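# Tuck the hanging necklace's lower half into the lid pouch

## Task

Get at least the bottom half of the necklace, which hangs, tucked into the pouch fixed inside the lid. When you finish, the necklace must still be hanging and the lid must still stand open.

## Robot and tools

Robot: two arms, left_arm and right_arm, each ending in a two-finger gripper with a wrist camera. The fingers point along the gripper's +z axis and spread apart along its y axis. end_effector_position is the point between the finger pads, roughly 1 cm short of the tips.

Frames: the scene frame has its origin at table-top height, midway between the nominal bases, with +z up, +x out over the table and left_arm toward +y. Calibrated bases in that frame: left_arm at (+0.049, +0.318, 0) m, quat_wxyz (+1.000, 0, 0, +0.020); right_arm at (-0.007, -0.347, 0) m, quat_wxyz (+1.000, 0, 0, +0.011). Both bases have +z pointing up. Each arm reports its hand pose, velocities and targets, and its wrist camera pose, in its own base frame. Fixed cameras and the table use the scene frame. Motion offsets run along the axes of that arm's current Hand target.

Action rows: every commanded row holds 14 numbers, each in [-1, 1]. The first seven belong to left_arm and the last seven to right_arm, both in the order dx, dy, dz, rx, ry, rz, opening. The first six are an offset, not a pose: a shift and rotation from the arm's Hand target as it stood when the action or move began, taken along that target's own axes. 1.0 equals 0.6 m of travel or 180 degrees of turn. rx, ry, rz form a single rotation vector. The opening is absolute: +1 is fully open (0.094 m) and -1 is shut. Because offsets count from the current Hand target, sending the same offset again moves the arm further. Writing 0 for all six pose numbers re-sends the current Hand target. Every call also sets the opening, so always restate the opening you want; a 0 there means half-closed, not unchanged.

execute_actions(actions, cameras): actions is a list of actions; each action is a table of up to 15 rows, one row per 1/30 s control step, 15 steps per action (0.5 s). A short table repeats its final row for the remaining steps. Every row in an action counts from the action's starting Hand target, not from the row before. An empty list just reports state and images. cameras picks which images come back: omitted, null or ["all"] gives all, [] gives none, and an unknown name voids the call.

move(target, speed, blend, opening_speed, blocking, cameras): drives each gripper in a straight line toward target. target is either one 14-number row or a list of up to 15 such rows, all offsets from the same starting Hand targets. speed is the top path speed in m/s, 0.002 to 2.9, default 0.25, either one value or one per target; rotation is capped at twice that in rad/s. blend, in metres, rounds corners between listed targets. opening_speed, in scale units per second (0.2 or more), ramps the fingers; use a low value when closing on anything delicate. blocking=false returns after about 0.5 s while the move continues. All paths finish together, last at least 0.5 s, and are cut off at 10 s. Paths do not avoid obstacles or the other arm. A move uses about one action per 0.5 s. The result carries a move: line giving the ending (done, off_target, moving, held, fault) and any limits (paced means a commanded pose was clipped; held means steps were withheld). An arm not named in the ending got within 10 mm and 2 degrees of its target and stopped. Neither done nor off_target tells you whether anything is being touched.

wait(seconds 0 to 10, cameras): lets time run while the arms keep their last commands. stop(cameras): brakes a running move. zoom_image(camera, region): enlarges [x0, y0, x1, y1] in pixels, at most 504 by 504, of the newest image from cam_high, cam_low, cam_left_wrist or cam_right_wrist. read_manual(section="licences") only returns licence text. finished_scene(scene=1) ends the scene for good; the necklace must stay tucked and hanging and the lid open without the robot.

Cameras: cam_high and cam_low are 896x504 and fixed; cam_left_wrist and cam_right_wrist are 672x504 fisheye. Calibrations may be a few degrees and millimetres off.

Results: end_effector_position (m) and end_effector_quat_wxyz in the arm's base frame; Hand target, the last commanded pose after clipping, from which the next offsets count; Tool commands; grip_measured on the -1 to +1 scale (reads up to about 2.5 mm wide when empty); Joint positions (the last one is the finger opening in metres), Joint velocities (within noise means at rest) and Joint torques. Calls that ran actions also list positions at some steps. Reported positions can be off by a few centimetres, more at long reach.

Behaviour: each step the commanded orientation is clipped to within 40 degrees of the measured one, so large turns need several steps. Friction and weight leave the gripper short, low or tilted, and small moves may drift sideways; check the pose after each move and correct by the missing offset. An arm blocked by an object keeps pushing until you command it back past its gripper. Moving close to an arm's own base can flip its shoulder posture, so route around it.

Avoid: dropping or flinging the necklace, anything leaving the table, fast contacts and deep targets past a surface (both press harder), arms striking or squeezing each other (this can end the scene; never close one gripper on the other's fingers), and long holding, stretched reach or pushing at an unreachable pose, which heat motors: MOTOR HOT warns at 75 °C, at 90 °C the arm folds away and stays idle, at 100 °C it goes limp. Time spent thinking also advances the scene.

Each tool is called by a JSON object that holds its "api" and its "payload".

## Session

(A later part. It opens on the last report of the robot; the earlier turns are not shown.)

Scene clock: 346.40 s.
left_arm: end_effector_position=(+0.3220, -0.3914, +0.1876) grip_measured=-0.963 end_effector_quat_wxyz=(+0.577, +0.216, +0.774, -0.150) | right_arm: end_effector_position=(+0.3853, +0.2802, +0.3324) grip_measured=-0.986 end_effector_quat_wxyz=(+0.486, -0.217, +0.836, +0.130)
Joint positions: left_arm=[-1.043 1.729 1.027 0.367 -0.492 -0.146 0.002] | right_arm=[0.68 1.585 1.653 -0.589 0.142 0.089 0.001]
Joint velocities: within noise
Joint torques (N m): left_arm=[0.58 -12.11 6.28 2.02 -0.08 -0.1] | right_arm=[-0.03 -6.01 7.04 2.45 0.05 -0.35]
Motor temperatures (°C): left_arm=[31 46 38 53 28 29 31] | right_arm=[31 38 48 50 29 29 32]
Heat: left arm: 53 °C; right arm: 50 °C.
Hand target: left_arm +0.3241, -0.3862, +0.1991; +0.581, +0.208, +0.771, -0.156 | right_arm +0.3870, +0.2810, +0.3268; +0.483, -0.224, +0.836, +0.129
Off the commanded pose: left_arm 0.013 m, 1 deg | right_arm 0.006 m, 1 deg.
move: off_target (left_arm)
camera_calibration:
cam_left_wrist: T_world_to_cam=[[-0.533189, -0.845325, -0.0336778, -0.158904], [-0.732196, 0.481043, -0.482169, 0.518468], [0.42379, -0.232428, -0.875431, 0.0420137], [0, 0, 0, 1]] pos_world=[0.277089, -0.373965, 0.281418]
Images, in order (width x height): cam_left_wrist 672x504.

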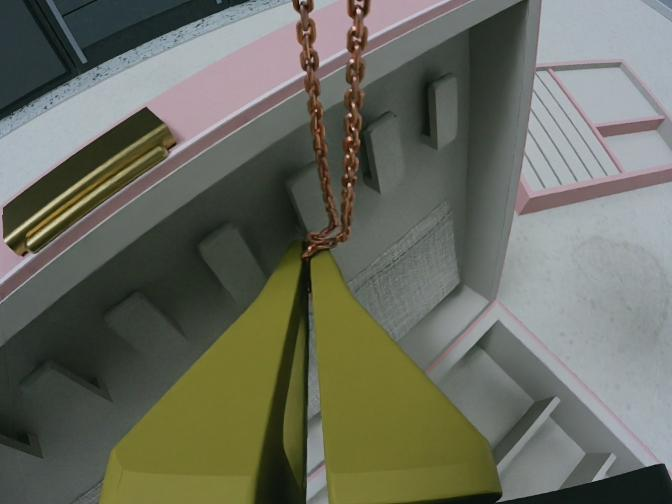

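{"api": "move", "payload": {"target": [0.0043, 0.0070, 0.0026, 0, 0.0044, 0, -1, 0, 0, 0, 0, 0, 0, -1], "speed": 0.03, "cameras": ["cam_left_wrist"]}}

{"api": "zoom_image", "payload": {"camera": "cam_left_wrist", "region": [270, 190, 470, 350]}}

Scene clock: 347.77 s.
left_arm: end_effector_position=(+0.3239, -0.3909, +0.1869) grip_measured=-0.963 end_effector_quat_wxyz=(+0.574, +0.218, +0.774, -0.154) | right_arm: end_effector_position=(+0.3853, +0.2803, +0.3325) grip_measured=-0.986 end_effector_quat_wxyz=(+0.487, -0.218, +0.836, +0.131)
Joint positions: left_arm=[-1.034 1.729 1.027 0.365 -0.474 -0.146 0.002] | right_arm=[0.68 1.585 1.653 -0.588 0.142 0.088 0.001]
Joint velocities: within noise
Joint torques (N m): left_arm=[1.09 -12.23 6.39 1.93 -0.08 -0.08] | right_arm=[-0.06 -5.98 7.05 2.43 0.05 -0.33]
Motor temperatures (°C): left_arm=[31 46 38 53 28 29 31] | right_arm=[31 38 48 50 29 29 32]
Heat: left arm: 53 °C; right arm: 50 °C.
Hand target: left_arm +0.3270, -0.3829, +0.1961; +0.576, +0.209, +0.775, -0.155 | right_arm +0.3870, +0.2810, +0.3268; +0.483, -0.224, +0.836, +0.129
Off the commanded pose: left_arm 0.013 m, 1 deg | right_arm 0.006 m, 1 deg.
move: off_target (left_arm)
camera_calibration:
cam_left_wrist: T_world_to_cam=[[-0.539935, -0.841208, -0.0289779, -0.154596], [-0.731154, 0.485796, -0.478974, 0.520222], [0.416994, -0.237427, -0.877351, 0.0412954], [0, 0, 0, 1]] pos_world=[0.279671, -0.372964, 0.280923]
Images, in order (width x height): cam_left_wrist 672x504.

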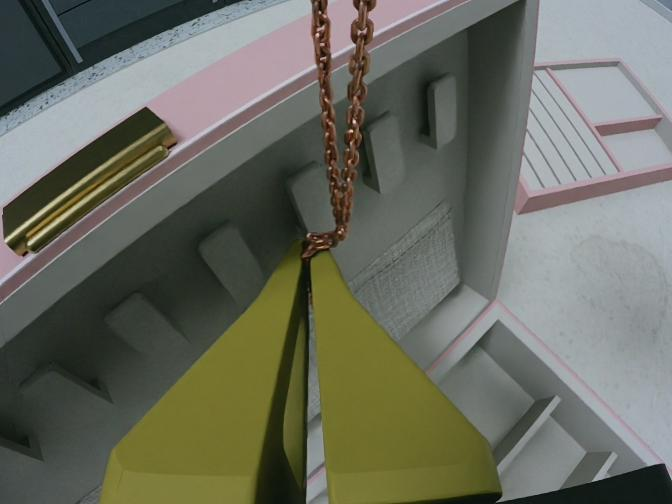

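Scaled by 2.520 from the camera's 672x504 image, which has a finer 960x720 frame.

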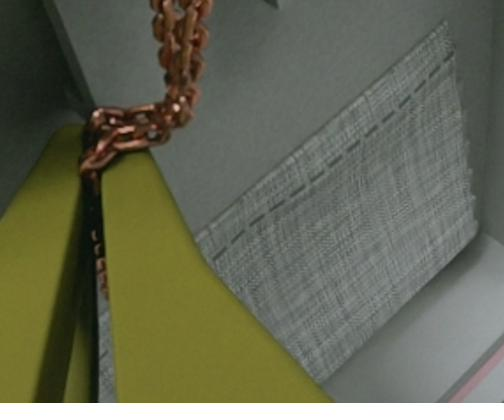

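{"api": "move", "payload": {"target": [-0.0005, 0.0047, 0.0017, 0, 0, 0, -1, 0, 0, 0, 0, 0, 0, -1], "speed": 0.03, "cameras": ["cam_left_wrist"]}}

{"api": "zoom_image", "payload": {"camera": "cam_left_wrist", "region": [270, 190, 470, 350]}}

Scene clock: 350.53 s.
left_arm: end_effector_position=(+0.3253, -0.3905, +0.1866) grip_measured=-0.963 end_effector_quat_wxyz=(+0.572, +0.219, +0.774, -0.157) | right_arm: end_effector_position=(+0.3853, +0.2804, +0.3325) grip_measured=-0.986 end_effector_quat_wxyz=(+0.487, -0.218, +0.836, +0.131)
Joint positions: left_arm=[-1.027 1.729 1.027 0.365 -0.461 -0.146 0.002] | right_arm=[0.68 1.585 1.653 -0.588 0.141 0.088 0.001]
Joint velocities: within noise
Joint torques (N m): left_arm=[1.2 -12.31 6.06 1.88 -0.17 -0.04] | right_arm=[-0.03 -6 7.04 2.43 0.05 -0.33]
Motor temperatures (°C): left_arm=[31 47 38 53 28 29 31] | right_arm=[31 38 47 50 29 29 32]
Heat: left arm: 53 °C; right arm: 50 °C.
Hand target: left_arm +0.3293, -0.3810, +0.1961; +0.576, +0.209, +0.775, -0.155 | right_arm +0.3870, +0.2810, +0.3268; +0.483, -0.224, +0.836, +0.129
Off the commanded pose: left_arm 0.014 m, 1 deg | right_arm 0.006 m, 1 deg.
move: off_target (left_arm)
camera_calibration:
cam_left_wrist: T_world_to_cam=[[-0.544804, -0.838191, -0.0250016, -0.151532], [-0.730174, 0.488834, -0.477376, 0.521526], [0.412354, -0.241821, -0.878343, 0.0404771], [0, 0, 0, 1]] pos_world=[0.281558, -0.372165, 0.280728]
Images, in order (width x height): cam_left_wrist 672x504.

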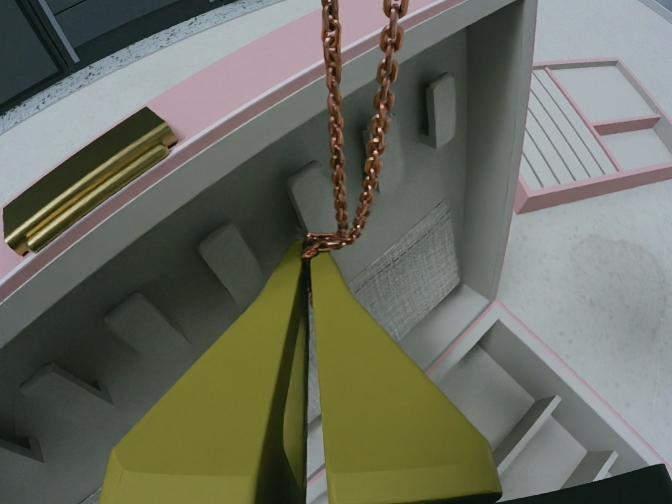

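Scaled by 2.520 from the camera's 672x504 image, which has a finer 960x720 frame.

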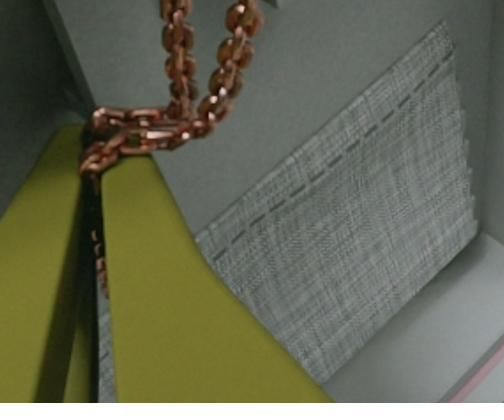

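{"api": "move", "payload": {"target": [0.0116, -0.0062, -0.0023, 0, 0.0097, 0, -1, 0.0099, 0.0024, 0.0162, 0, 0, 0, -1], "speed": 0.03, "cameras": ["cam_left_wrist"]}}

{"api": "zoom_image", "payload": {"camera": "cam_left_wrist", "region": [270, 190, 470, 350]}}

Scene clock: 352.33 s.
left_arm: end_effector_position=(+0.3234, -0.3874, +0.1766) grip_measured=-0.963 end_effector_quat_wxyz=(+0.557, +0.224, +0.786, -0.147) | right_arm: end_effector_position=(+0.3879, +0.2825, +0.3272) grip_measured=-0.986 end_effector_quat_wxyz=(+0.490, -0.217, +0.834, +0.132)
Joint positions: left_arm=[-1.027 1.729 1.027 0.319 -0.461 -0.158 0.002] | right_arm=[0.68 1.585 1.622 -0.548 0.141 0.088 0.001]
Joint velocities: within noise
Joint torques (N m): left_arm=[0.21 -12.07 6.89 2.01 -0.2 -0.12] | right_arm=[0.09 -5.29 7.08 2.46 0.06 -0.32]
Motor temperatures (°C): left_arm=[31 48 38 52 28 29 31] | right_arm=[31 38 47 50 29 29 32]
Heat: left arm: 52 °C; right arm: 50 °C.
Hand target: left_arm +0.3245, -0.3825, +0.1899; +0.564, +0.211, +0.784, -0.152 | right_arm +0.3910, +0.2849, +0.3169; +0.483, -0.224, +0.836, +0.129
Off the commanded pose: left_arm 0.014 m, 2 deg | right_arm 0.011 m, 1 deg.
move: off_target (left_arm, right_arm)
camera_calibration:
cam_left_wrist: T_world_to_cam=[[-0.542697, -0.839263, -0.0334399, -0.149841], [-0.74595, 0.499892, -0.440077, 0.51655], [0.386057, -0.213884, -0.897337, 0.0559609], [0, 0, 0, 1]] pos_world=[0.282398, -0.372005, 0.272527]
Images, in order (width x height): cam_left_wrist 672x504.

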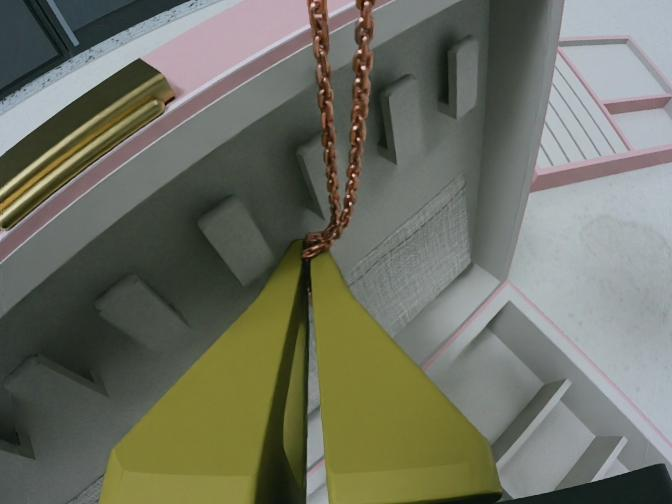

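Scaled by 2.520 from the camera's 672x504 image, which has a finer 960x720 frame.

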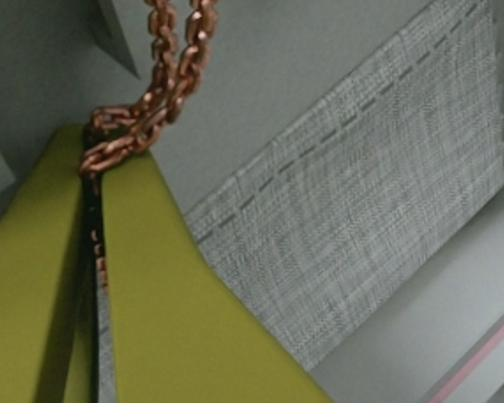

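{"api": "zoom_image", "payload": {"camera": "cam_left_wrist", "region": [290, 260, 350, 330]}}

Scaled by 7.200 from the camera's 672x504 image, which has a finer 960x720 frame.

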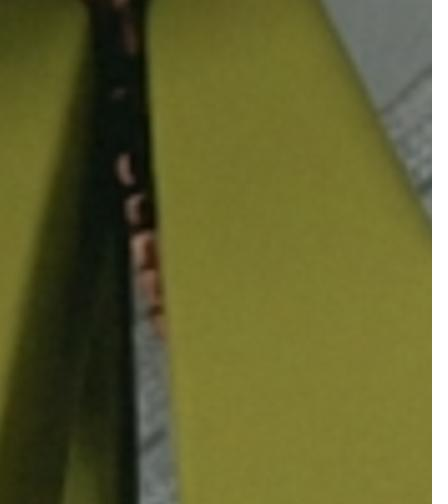

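{"api": "move", "payload": {"target": [0.0113, -0.0031, -0.0012, 0, 0.0097, 0, -1, 0, 0, 0, 0, 0, 0, -1], "speed": 0.03, "cameras": ["cam_left_wrist"]}}

{"api": "zoom_image", "payload": {"camera": "cam_left_wrist", "region": [290, 220, 380, 330]}}

Scene clock: 353.93 s.
left_arm: end_effector_position=(+0.3220, -0.3852, +0.1704) grip_measured=-0.963 end_effector_quat_wxyz=(+0.547, +0.223, +0.794, -0.144) | right_arm: end_effector_position=(+0.3880, +0.2825, +0.3273) grip_measured=-0.986 end_effector_quat_wxyz=(+0.491, -0.217, +0.834, +0.133)
Joint positions: left_arm=[-1.027 1.729 1.027 0.289 -0.461 -0.175 0.002] | right_arm=[0.68 1.585 1.622 -0.548 0.141 0.088 0.001]
Joint velocities: within noise
Joint torques (N m): left_arm=[-0.24 -12.12 7.36 1.85 -0.19 -0.12] | right_arm=[0.09 -5.29 7.1 2.44 0.05 -0.32]
Motor temperatures (°C): left_arm=[31 48 38 52 28 29 31] | right_arm=[31 38 47 50 29 29 32]
Heat: left arm: 52 °C; right arm: 50 °C.
Hand target: left_arm +0.3211, -0.3827, +0.1837; +0.552, +0.213, +0.793, -0.148 | right_arm +0.3910, +0.2849, +0.3169; +0.483, -0.224, +0.836, +0.129
Off the commanded pose: left_arm 0.014 m, 1 deg | right_arm 0.011 m, 1 deg.
move: off_target (left_arm, right_arm)
camera_calibration:
cam_left_wrist: T_world_to_cam=[[-0.538388, -0.842152, -0.0303082, -0.151959], [-0.758962, 0.500207, -0.416857, 0.512007], [0.366217, -0.201428, -0.908467, 0.0645141], [0, 0, 0, 1]] pos_world=[0.283154, -0.371087, 0.267437]
Images, in order (width x height): cam_left_wrist 672x504.

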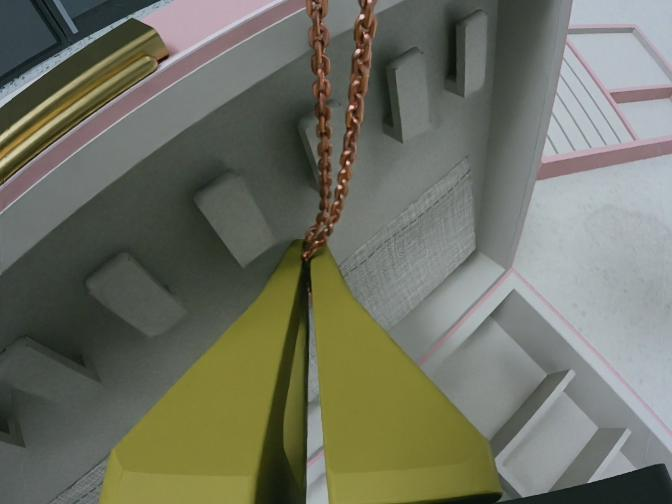

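Scaled by 4.582 from the camera's 672x504 image, which has a finer 960x720 frame.

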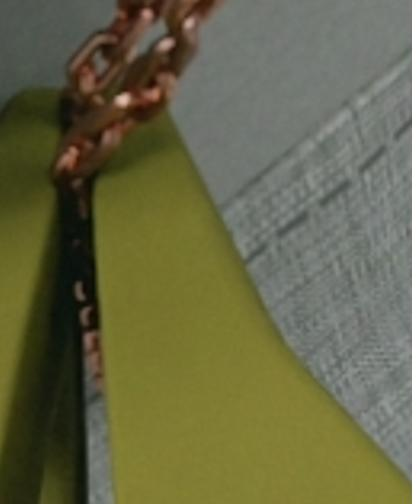

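{"api": "zoom_image", "payload": {"camera": "cam_left_wrist", "region": [400, 140, 520, 270]}}

Scaled by 3.877 from the camera's 672x504 image, which has a finer 960x720 frame.

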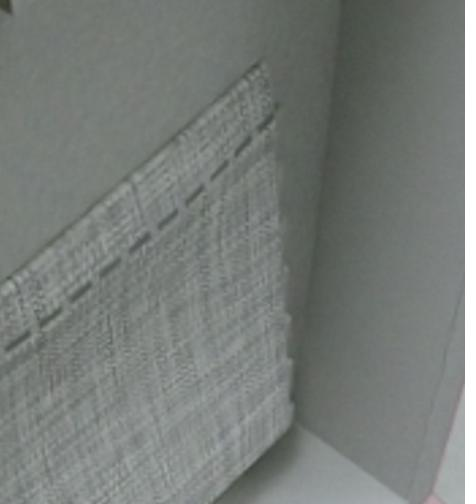

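{"api": "zoom_image", "payload": {"camera": "cam_left_wrist", "region": [60, 0, 500, 350]}}

Scaled by 1.145 from the camera's 672x504 image, which has a finer 960x720 frame.

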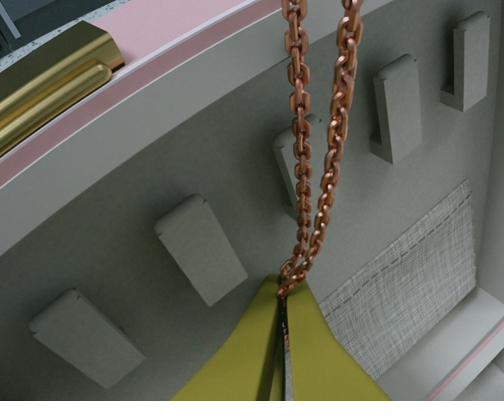

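{"api": "zoom_image", "payload": {"camera": "cam_left_wrist", "region": [370, 0, 500, 150]}}

{"api": "zoom_image", "payload": {"camera": "cam_left_wrist", "region": [80, 160, 290, 350]}}

Scaled by 3.360 from the camera's 672x504 image, which has a finer 960x720 frame.

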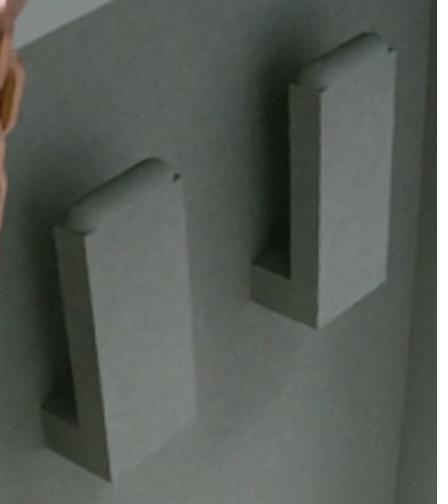

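Scaled by 2.400 from the camera's 672x504 image, which has a finer 960x720 frame.

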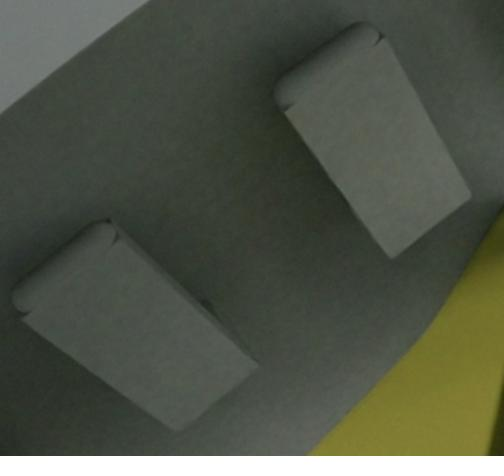

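{"api": "zoom_image", "payload": {"camera": "cam_left_wrist", "region": [440, 140, 490, 190]}}

Scaled by 10.080 from the camera's 672x504 image, which has a finer 960x720 frame.

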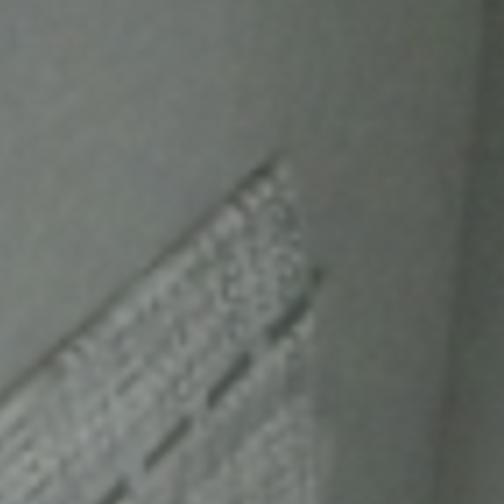

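{"api": "wait", "payload": {"seconds": 0.1, "cameras": ["cam_right_wrist"]}}

Scene clock: 361.83 s.
left_arm: end_effector_position=(+0.3220, -0.3851, +0.1703) grip_measured=-0.963 end_effector_quat_wxyz=(+0.547, +0.223, +0.794, -0.144) | right_arm: end_effector_position=(+0.3880, +0.2825, +0.3273) grip_measured=-0.986 end_effector_quat_wxyz=(+0.491, -0.217, +0.834, +0.133)
Joint positions: left_arm=[-1.027 1.729 1.027 0.289 -0.461 -0.176 0.002] | right_arm=[0.68 1.585 1.622 -0.548 0.141 0.088 0.001]
Joint velocities: within noise
Joint torques (N m): left_arm=[-0.24 -12.15 6.98 1.81 -0.17 -0.14] | right_arm=[0.1 -5.27 7.1 2.44 0.06 -0.32]
Motor temperatures (°C): left_arm=[31 50 38 52 28 29 31] | right_arm=[31 38 47 50 29 29 32]
Heat: left arm: 52 °C; right arm: 50 °C.
Hand target: left_arm +0.3211, -0.3827, +0.1837; +0.552, +0.213, +0.792, -0.148 | right_arm +0.3910, +0.2849, +0.3169; +0.483, -0.224, +0.836, +0.129
Tool commands: left_gripper/opening=-1.0 right_gripper/opening=-1.0
Off the commanded pose: left_arm 0.014 m, 1 deg | right_arm 0.011 m, 1 deg.
wait: 0.10 s; at rest from the start
camera_calibration:
cam_right_wrist: T_world_to_cam=[[0.409392, -0.912355, -0.00253852, 0.0916958], [-0.864245, -0.386909, -0.321531, 0.558664], [0.292368, 0.133826, -0.946896, 0.267696], [0, 0, 0, 1]] pos_world=[0.367017, 0.263987, 0.433341]
Images, in order (width x height): cam_right_wrist 672x504.

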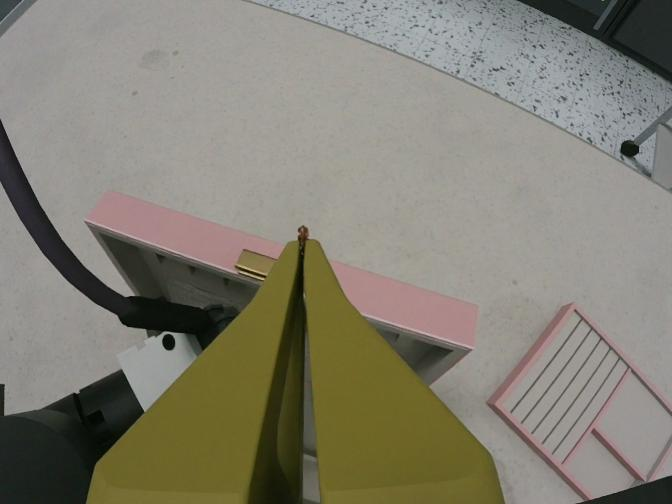

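{"api": "move", "payload": {"target": [0, 0, -0.03, 0, 0, 0, -1, 0, 0, 0, 0, 0, 0, -1], "speed": 0.05, "cameras": ["cam_left_wrist"]}}

Scene clock: 369.63 s.
left_arm: end_effector_position=(+0.3104, -0.3768, +0.1765) grip_measured=-0.963 end_effector_quat_wxyz=(+0.543, +0.223, +0.797, -0.139) | right_arm: end_effector_position=(+0.3880, +0.2825, +0.3273) grip_measured=-0.986 end_effector_quat_wxyz=(+0.491, -0.217, +0.834, +0.133)
Joint positions: left_arm=[-1.046 1.672 1.003 0.237 -0.482 -0.187 0.002] | right_arm=[0.68 1.585 1.622 -0.548 0.141 0.088 0.001]
Joint velocities: within noise
Joint torques (N m): left_arm=[-0.72 -12.11 5.7 2.11 -0.22 -0.11] | right_arm=[0.1 -5.27 7.09 2.44 0.05 -0.32]
Motor temperatures (°C): left_arm=[31 51 38 52 28 29 31] | right_arm=[31 38 47 50 28 29 32]
Heat: left arm: 52 °C; right arm: 50 °C.
Hand target: left_arm +0.3066, -0.3742, +0.1899; +0.552, +0.213, +0.792, -0.148 | right_arm +0.3910, +0.2849, +0.3169; +0.483, -0.224, +0.836, +0.129
Off the commanded pose: left_arm 0.014 m, 2 deg | right_arm 0.011 m, 1 deg.
move: off_target (left_arm, right_arm)
camera_calibration:
cam_left_wrist: T_world_to_cam=[[-0.53434, -0.844521, -0.0355777, -0.15219], [-0.76478, 0.500956, -0.40516, 0.501692], [0.359989, -0.189284, -0.913553, 0.0833932], [0, 0, 0, 1]] pos_world=[0.272342, -0.364068, 0.274035]
Images, in order (width x height): cam_left_wrist 672x504.

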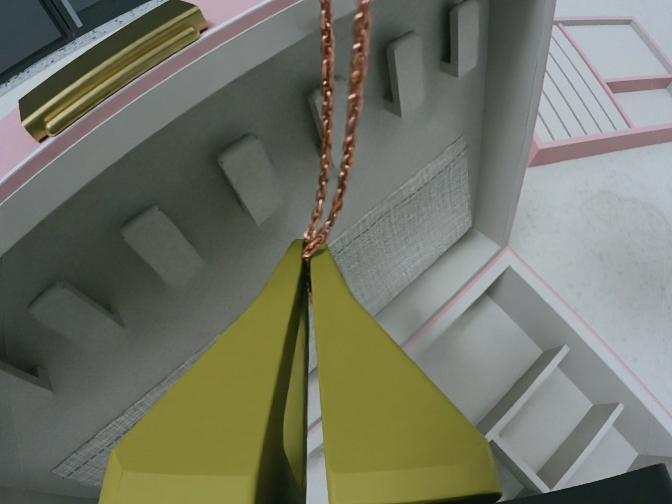

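{"api": "move", "payload": {"target": [0, 0, -0.012, 0, 0, 0, -0.36, 0, 0, 0, 0, 0, 0, -1], "speed": 0.05, "opening_speed": 0.8, "cameras": ["cam_left_wrist"]}}

Scene clock: 370.83 s.
left_arm: end_effector_position=(+0.3055, -0.3730, +0.1795) grip_measured=-0.362 end_effector_quat_wxyz=(+0.544, +0.222, +0.797, -0.138) | right_arm: end_effector_position=(+0.3880, +0.2825, +0.3273) grip_measured=-0.986 end_effector_quat_wxyz=(+0.491, -0.217, +0.834, +0.133)
Joint positions: left_arm=[-1.054 1.647 0.988 0.225 -0.491 -0.192 0.03] | right_arm=[0.68 1.585 1.622 -0.548 0.141 0.088 0.001]
Joint velocities: within noise
Joint torques (N m): left_arm=[-1.07 -11.93 5.72 2.14 -0.23 -0.09] | right_arm=[0.09 -5.27 7.1 2.44 0.06 -0.32]
Motor temperatures (°C): left_arm=[31 51 38 52 28 29 31] | right_arm=[31 38 47 50 28 29 32]
Heat: left arm: 52 °C; right arm: 50 °C.
Hand target: left_arm +0.3007, -0.3709, +0.1926; +0.552, +0.213, +0.792, -0.148 | right_arm +0.3910, +0.2849, +0.3169; +0.483, -0.224, +0.836, +0.129
Off the commanded pose: left_arm 0.014 m, 2 deg | right_arm 0.011 m, 1 deg.
move: off_target (left_arm, right_arm)
camera_calibration:
cam_left_wrist: T_world_to_cam=[[-0.532249, -0.845853, -0.035259, -0.152732], [-0.765832, 0.498812, -0.405817, 0.496757], [0.360849, -0.188993, -0.913274, 0.0883937], [0, 0, 0, 1]] pos_world=[0.267245, -0.360272, 0.276935]
Images, in order (width x height): cam_left_wrist 672x504.

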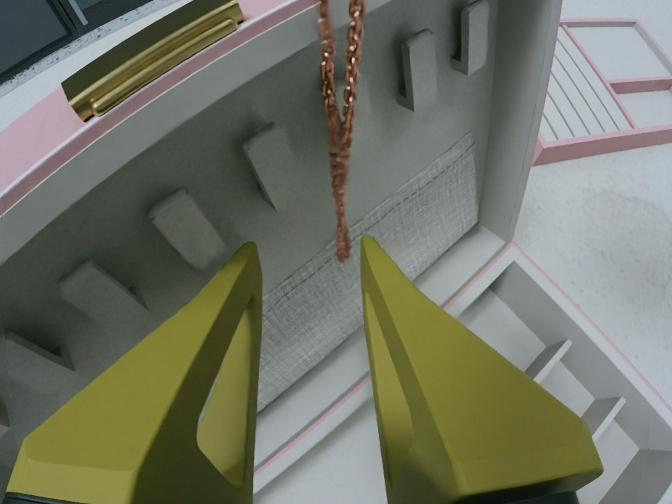

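{"api": "move", "payload": {"target": [[0, 0, -0.05, 0, 0, 0, -0.36, 0, 0, 0, 0, 0, 0, -1], [0.0783, 0.0037, -0.0313, 0, -0.112, 0, -0.36, 0, 0, 0, 0, 0, 0, -1]], "speed": 0.12, "cameras": ["cam_left_wrist"]}}

Scene clock: 374.33 s.
left_arm: end_effector_position=(+0.2750, -0.3509, +0.1563) grip_measured=-0.362 end_effector_quat_wxyz=(+0.679, +0.181, +0.687, -0.185) | right_arm: end_effector_position=(+0.3880, +0.2825, +0.3273) grip_measured=-0.986 end_effector_quat_wxyz=(+0.491, -0.217, +0.834, +0.133)
Joint positions: left_arm=[-1.126 1.808 0.573 1.224 -0.602 -0.014 0.03] | right_arm=[0.68 1.585 1.622 -0.548 0.141 0.088 0.001]
Joint velocities: within noise
Joint torques (N m): left_arm=[-0.9 -6.94 4.1 2.38 -0.09 0.12] | right_arm=[0.1 -5.27 7.09 2.44 0.06 -0.32]
Motor temperatures (°C): left_arm=[31 50 38 52 28 29 31] | right_arm=[31 38 47 50 28 29 32]
Heat: left arm: 52 °C; right arm: 50 °C.
Hand target: left_arm +0.2725, -0.3519, +0.1548; +0.682, +0.184, +0.684, -0.183 | right_arm +0.3910, +0.2849, +0.3169; +0.483, -0.224, +0.836, +0.129
Off the commanded pose: left_arm 0.003 m, 1 deg | right_arm 0.011 m, 1 deg.
move: off_target (right_arm)
camera_calibration:
cam_left_wrist: T_world_to_cam=[[-0.521769, -0.85291, -0.0173425, -0.159184], [-0.594243, 0.377965, -0.709942, 0.410972], [0.612072, -0.36012, -0.704046, -0.0794351], [0, 0, 0, 1]] pos_world=[0.20978, -0.319709, 0.23308]
Images, in order (width x height): cam_left_wrist 672x504.

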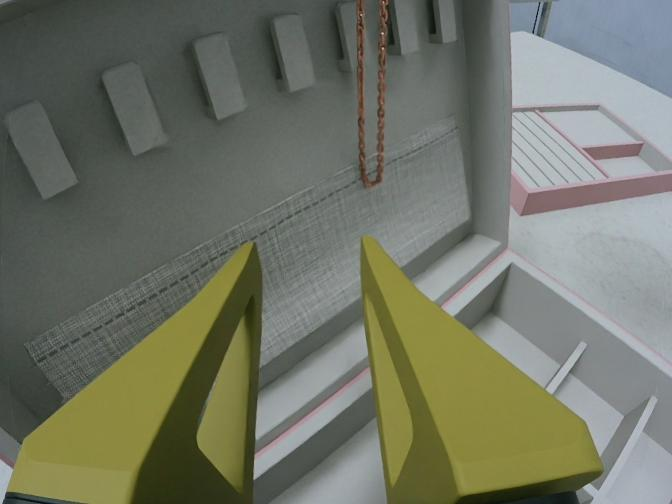

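{"api": "zoom_image", "payload": {"camera": "cam_left_wrist", "region": [330, 90, 520, 300]}}

{"api": "zoom_image", "payload": {"camera": "cam_left_wrist", "region": [0, 300, 130, 430]}}

Scaled by 2.400 from the camera's 672x504 image, which has a finer 960x720 frame.

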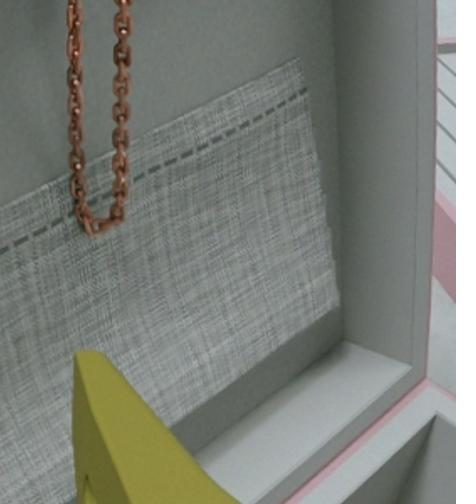

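Scaled by 3.877 from the camera's 672x504 image, which has a finer 960x720 frame.

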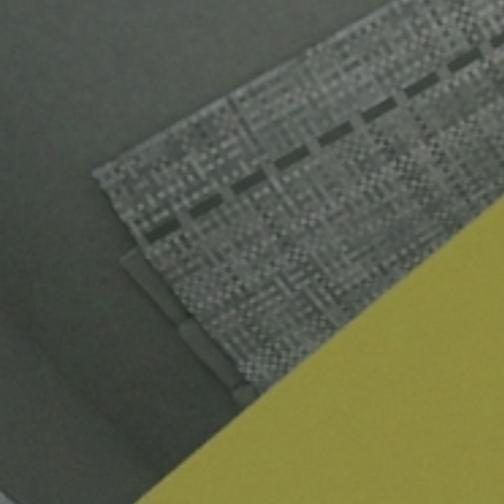

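{"api": "zoom_image", "payload": {"camera": "cam_left_wrist", "region": [260, 0, 480, 110]}}

{"api": "zoom_image", "payload": {"camera": "cam_left_wrist", "region": [0, 70, 260, 210]}}

Scaled by 2.291 from the camera's 672x504 image, which has a finer 960x720 frame.

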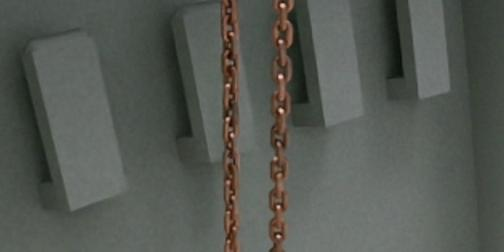

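Scaled by 1.938 from the camera's 672x504 image, which has a finer 960x720 frame.

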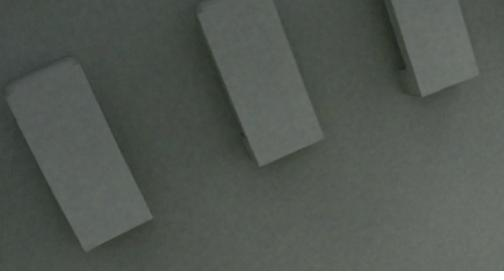

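{"api": "zoom_image", "payload": {"camera": "cam_left_wrist", "region": [14, 330, 74, 400]}}

{"api": "zoom_image", "payload": {"camera": "cam_left_wrist", "region": [430, 95, 490, 165]}}

Scaled by 7.200 from the camera's 672x504 image, which has a finer 960x720 frame.

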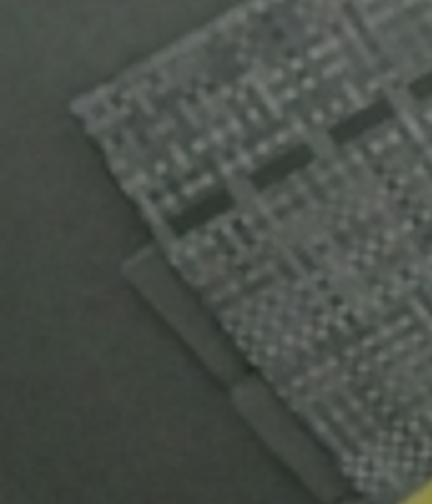

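Scaled by 7.200 from the camera's 672x504 image, which has a finer 960x720 frame.

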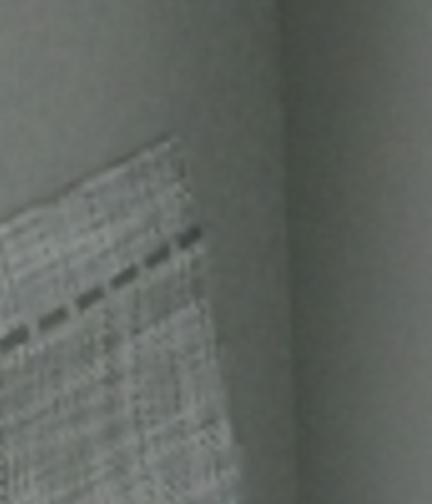

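{"api": "wait", "payload": {"seconds": 0.05, "cameras": ["cam_right_wrist"]}}

{"api": "zoom_image", "payload": {"camera": "cam_right_wrist", "region": [90, 210, 260, 340]}}

Scene clock: 381.07 s.
left_arm: end_effector_position=(+0.2750, -0.3509, +0.1566) grip_measured=-0.362 end_effector_quat_wxyz=(+0.680, +0.181, +0.686, -0.185) | right_arm: end_effector_position=(+0.3880, +0.2825, +0.3273) grip_measured=-0.986 end_effector_quat_wxyz=(+0.491, -0.217, +0.834, +0.133)
Joint positions: left_arm=[-1.126 1.808 0.573 1.226 -0.602 -0.013 0.03] | right_arm=[0.68 1.585 1.622 -0.548 0.141 0.088 0.001]
Joint velocities: within noise
Joint torques (N m): left_arm=[-1.06 -6.84 4.08 2.39 -0.12 0.14] | right_arm=[0.1 -5.27 7.09 2.43 0.06 -0.32]
Motor temperatures (°C): left_arm=[31 48 37 54 28 29 31] | right_arm=[31 38 47 50 28 29 32]
Heat: left arm: 54 °C; right arm: 50 °C.
Hand target: left_arm +0.2725, -0.3519, +0.1548; +0.682, +0.184, +0.684, -0.183 | right_arm +0.3910, +0.2849, +0.3169; +0.483, -0.224, +0.836, +0.129
Tool commands: left_gripper/opening=-0.36 right_gripper/opening=-1.0
Off the commanded pose: left_arm 0.003 m, 1 deg | right_arm 0.011 m, 1 deg.
wait: 0.07 s; at rest from the start
camera_calibration:
cam_right_wrist: T_world_to_cam=[[0.409392, -0.912355, -0.00253852, 0.0916958], [-0.864245, -0.386909, -0.321531, 0.558664], [0.292368, 0.133826, -0.946896, 0.267696], [0, 0, 0, 1]] pos_world=[0.367017, 0.263987, 0.433341]
Images, in order (width x height): cam_right_wrist 672x504.

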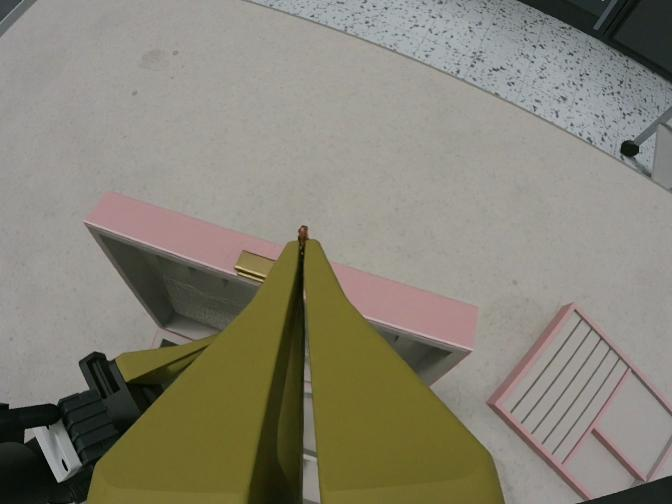

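Scaled by 2.965 from the camera's 672x504 image, which has a finer 960x720 frame.

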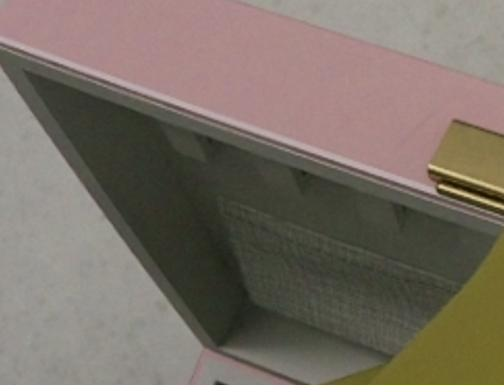

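{"api": "zoom_image", "payload": {"camera": "cam_right_wrist", "region": [155, 255, 245, 325]}}

Scaled by 5.600 from the camera's 672x504 image, which has a finer 960x720 frame.

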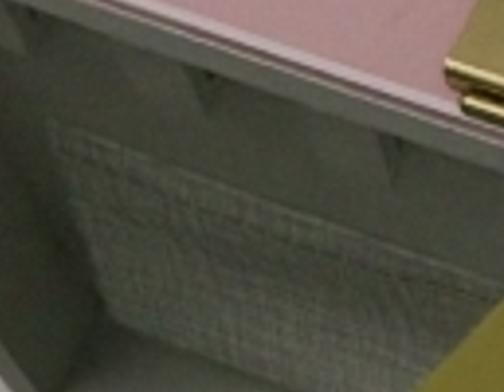

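{"api": "zoom_image", "payload": {"camera": "cam_right_wrist", "region": [150, 245, 200, 290]}}

{"api": "zoom_image", "payload": {"camera": "cam_right_wrist", "region": [200, 260, 250, 305]}}

Scaled by 10.080 from the camera's 672x504 image, which has a finer 960x720 frame.

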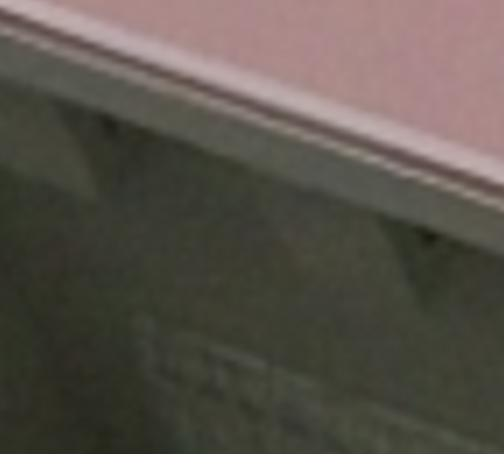

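Scaled by 10.080 from the camera's 672x504 image, which has a finer 960x720 frame.

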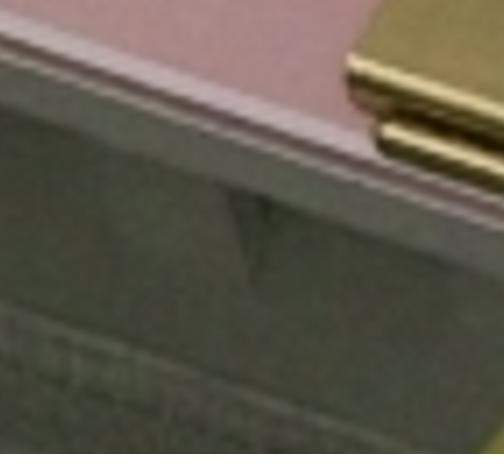

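{"api": "move", "payload": {"target": [-0.07, -0.0828, 0.0132, 0, 0, -0.5, -0.36, 0, 0, 0, 0, 0, 0, -1], "speed": 0.3, "cameras": ["cam_left_wrist"]}}

Scene clock: 391.27 s.
left_arm: end_effector_position=(+0.2559, -0.3954, +0.1728) grip_measured=-0.362 end_effector_quat_wxyz=(+0.359, -0.345, +0.635, -0.590) | right_arm: end_effector_position=(+0.3880, +0.2825, +0.3273) grip_measured=-0.986 end_effector_quat_wxyz=(+0.491, -0.217, +0.834, +0.133)
Joint positions: left_arm=[-1.236 1.808 0.744 1.004 -0.709 -1.562 0.03] | right_arm=[0.68 1.585 1.622 -0.548 0.141 0.088 0.001]
Joint velocities: within noise
Joint torques (N m): left_arm=[-0.8 -11.93 7.34 2.01 -0.18 -0.01] | right_arm=[0.09 -5.26 7.12 2.44 0.06 -0.32]
Motor temperatures (°C): left_arm=[31 47 37 55 28 29 30] | right_arm=[31 38 47 51 28 29 32]
Heat: left arm: 55 °C; right arm: 51 °C.
Hand target: left_arm +0.2545, -0.3989, +0.1968; +0.352, -0.353, +0.614, -0.612 | right_arm +0.3910, +0.2849, +0.3169; +0.483, -0.224, +0.836, +0.129
Off the commanded pose: left_arm 0.024 m, 4 deg | right_arm 0.011 m, 1 deg.
move: off_target (left_arm, right_arm)
camera_calibration:
cam_left_wrist: T_world_to_cam=[[-0.0189758, -0.0736666, 0.997102, -0.202721], [-0.963442, -0.26522, -0.0379298, 0.152186], [0.267246, -0.96137, -0.0659407, -0.331887], [0, 0, 0, 1]] pos_world=[0.23147, -0.293637, 0.186022]
Images, in order (width x height): cam_left_wrist 672x504.

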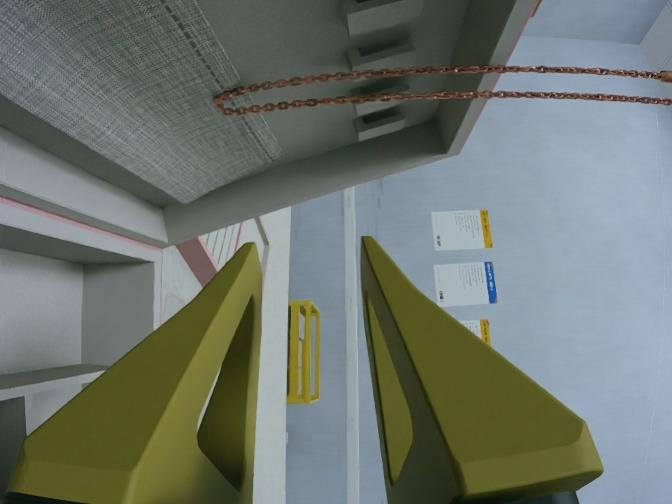

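{"api": "zoom_image", "payload": {"camera": "cam_left_wrist", "region": [220, 90, 310, 180]}}

{"api": "zoom_image", "payload": {"camera": "cam_left_wrist", "region": [330, 0, 480, 160]}}

Scaled by 5.600 from the camera's 672x504 image, which has a finer 960x720 frame.

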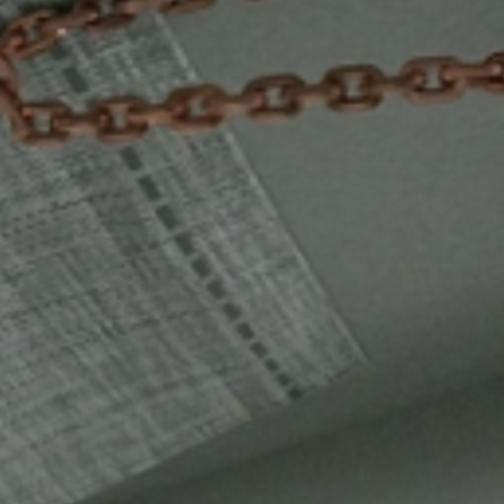

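Scaled by 3.150 from the camera's 672x504 image, which has a finer 960x720 frame.

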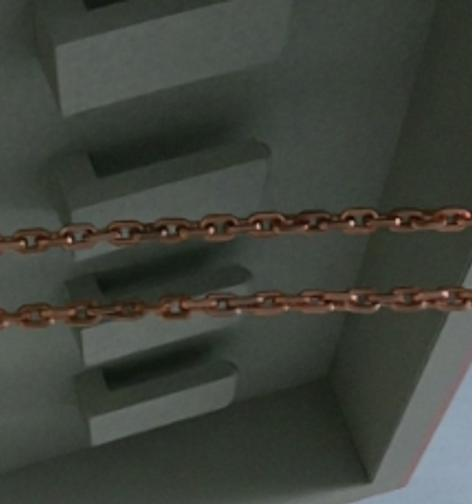

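{"api": "zoom_image", "payload": {"camera": "cam_left_wrist", "region": [335, 0, 425, 80]}}

{"api": "zoom_image", "payload": {"camera": "cam_left_wrist", "region": [335, 75, 425, 155]}}

Scaled by 5.600 from the camera's 672x504 image, which has a finer 960x720 frame.

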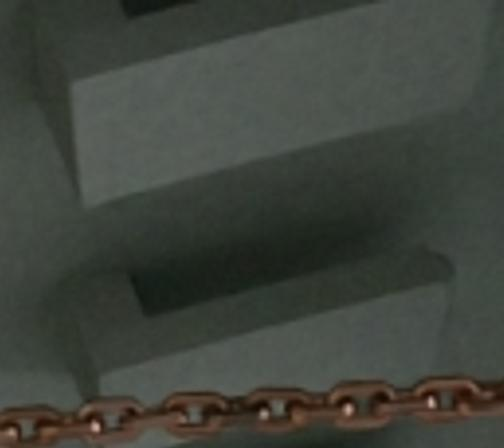

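Scaled by 5.600 from the camera's 672x504 image, which has a finer 960x720 frame.

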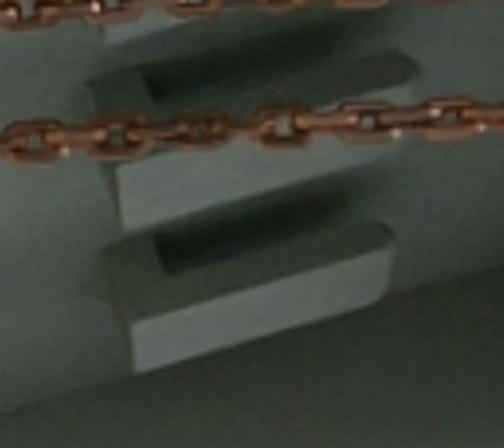

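{"api": "zoom_image", "payload": {"camera": "cam_left_wrist", "region": [140, 100, 300, 230]}}

Scaled by 3.150 from the camera's 672x504 image, which has a finer 960x720 frame.

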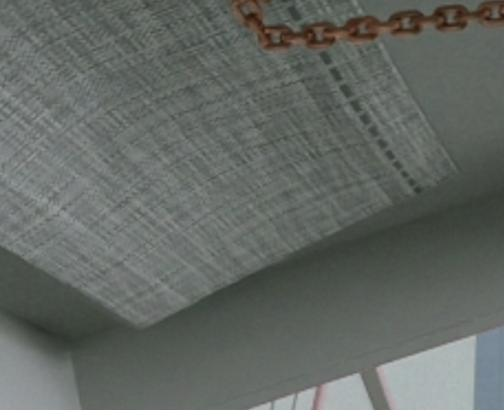

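{"api": "wait", "payload": {"seconds": 0.1, "cameras": ["cam_left_wrist", "cam_right_wrist"]}}

Scene clock: 395.73 s.
left_arm: end_effector_position=(+0.2560, -0.3952, +0.1726) grip_measured=-0.362 end_effector_quat_wxyz=(+0.359, -0.346, +0.635, -0.590) | right_arm: end_effector_position=(+0.3880, +0.2825, +0.3273) grip_measured=-0.986 end_effector_quat_wxyz=(+0.491, -0.217, +0.834, +0.133)
Joint positions: left_arm=[-1.236 1.808 0.744 1.003 -0.71 -1.563 0.03] | right_arm=[0.68 1.585 1.622 -0.548 0.141 0.088 0.001]
Joint velocities: within noise
Joint torques (N m): left_arm=[-1.13 -11.73 7.45 2 -0.11 -0.05] | right_arm=[0.1 -5.27 7.1 2.44 0.06 -0.32]
Motor temperatures (°C): left_arm=[31 48 38 55 28 29 30] | right_arm=[31 38 47 51 28 29 32]
Heat: left arm: 55 °C; right arm: 51 °C.
Hand target: left_arm +0.2545, -0.3989, +0.1967; +0.353, -0.353, +0.614, -0.612 | right_arm +0.3910, +0.2849, +0.3169; +0.483, -0.224, +0.836, +0.129
Tool commands: left_gripper/opening=-0.36 right_gripper/opening=-1.0
Off the commanded pose: left_arm 0.025 m, 4 deg | right_arm 0.011 m, 1 deg.
wait: 0.10 s; at rest from the start
camera_calibration:
cam_left_wrist: T_world_to_cam=[[-0.0180303, -0.0737548, 0.997113, -0.202755], [-0.963152, -0.266384, -0.0371202, 0.151675], [0.268353, -0.961041, -0.0662341, -0.331815], [0, 0, 0, 1]] pos_world=[0.231474, -0.293438, 0.185822]
cam_right_wrist: T_world_to_cam=[[0.409392, -0.912355, -0.00253852, 0.0916958], [-0.864245, -0.386909, -0.321531, 0.558664], [0.292368, 0.133826, -0.946896, 0.267696], [0, 0, 0, 1]] pos_world=[0.367017, 0.263987, 0.433341]
Images, in order (width x height): cam_left_wrist 672x504, cam_right_wrist 672x504.

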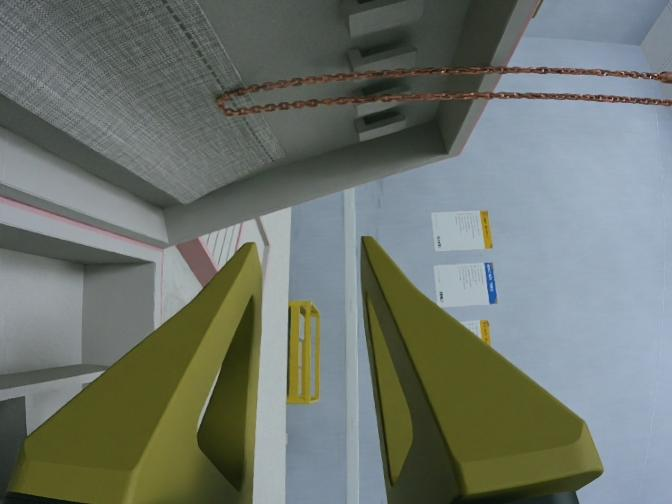

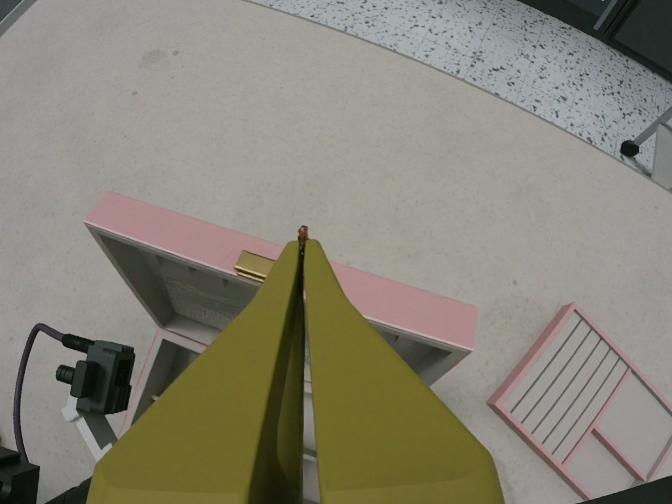

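{"api": "zoom_image", "payload": {"camera": "cam_left_wrist", "region": [120, 0, 500, 260]}}

Scaled by 1.326 from the camera's 672x504 image, which has a finer 960x720 frame.

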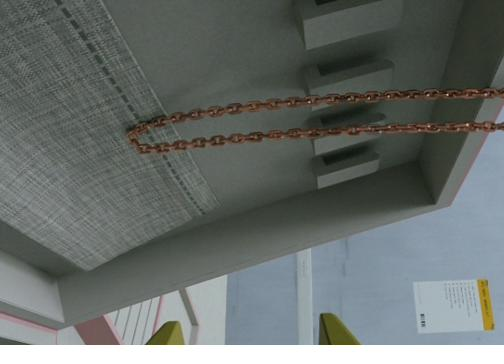

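{"api": "zoom_image", "payload": {"camera": "cam_right_wrist", "region": [130, 240, 290, 360]}}

Scaled by 3.150 from the camera's 672x504 image, which has a finer 960x720 frame.

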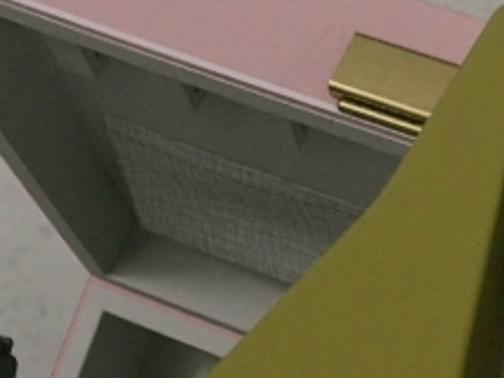

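{"api": "move", "payload": {"target": [-0.073, 0.0778, 0.0311, -0.0922, -0.1386, -0.0212, -0.36, 0, 0, 0, 0, 0, 0, -1], "speed": 0.12, "cameras": ["cam_left_wrist"]}}

Scene clock: 403.43 s.
left_arm: end_effector_position=(+0.2875, -0.3680, +0.1437) grip_measured=-0.362 end_effector_quat_wxyz=(+0.405, -0.524, +0.607, -0.440) | right_arm: end_effector_position=(+0.3880, +0.2825, +0.3273) grip_measured=-0.986 end_effector_quat_wxyz=(+0.491, -0.217, +0.834, +0.133)
Joint positions: left_arm=[-1.23 1.857 1.063 0.199 -1.036 -2.066 0.03] | right_arm=[0.68 1.585 1.622 -0.548 0.141 0.088 0.001]
Joint velocities: within noise
Joint torques (N m): left_arm=[0.42 -9.13 8.1 1.58 -0.36 -0.04] | right_arm=[0.09 -5.29 7.09 2.44 0.05 -0.32]
Motor temperatures (°C): left_arm=[31 49 39 54 28 29 30] | right_arm=[31 38 47 51 28 29 32]
Heat: left arm: 54 °C; right arm: 51 °C.
Hand target: left_arm +0.2926, -0.3703, +0.1501; +0.402, -0.543, +0.593, -0.438 | right_arm +0.3910, +0.2849, +0.3169; +0.483, -0.224, +0.836, +0.129
Off the commanded pose: left_arm 0.008 m, 3 deg | right_arm 0.011 m, 1 deg.
joint sent to its limit (left arm) — joint 6 (wrist roll), lower limit. The joint targets still meet the commanded pose.
move: off_target (left_arm, right_arm)
camera_calibration:
cam_left_wrist: T_world_to_cam=[[0.252948, -0.0858768, 0.963661, -0.248915], [-0.762407, -0.630895, 0.1439, -0.0296691], [0.595611, -0.771101, -0.225057, -0.317384], [0, 0, 0, 1]] pos_world=[0.22938, -0.284829, 0.172709]
Images, in order (width x height): cam_left_wrist 672x504.

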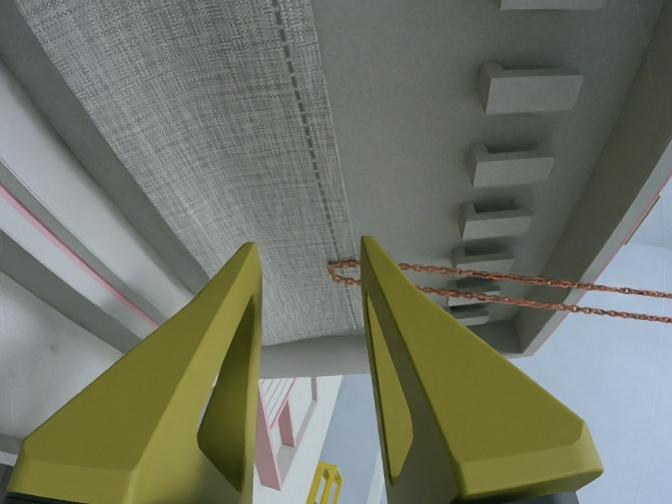

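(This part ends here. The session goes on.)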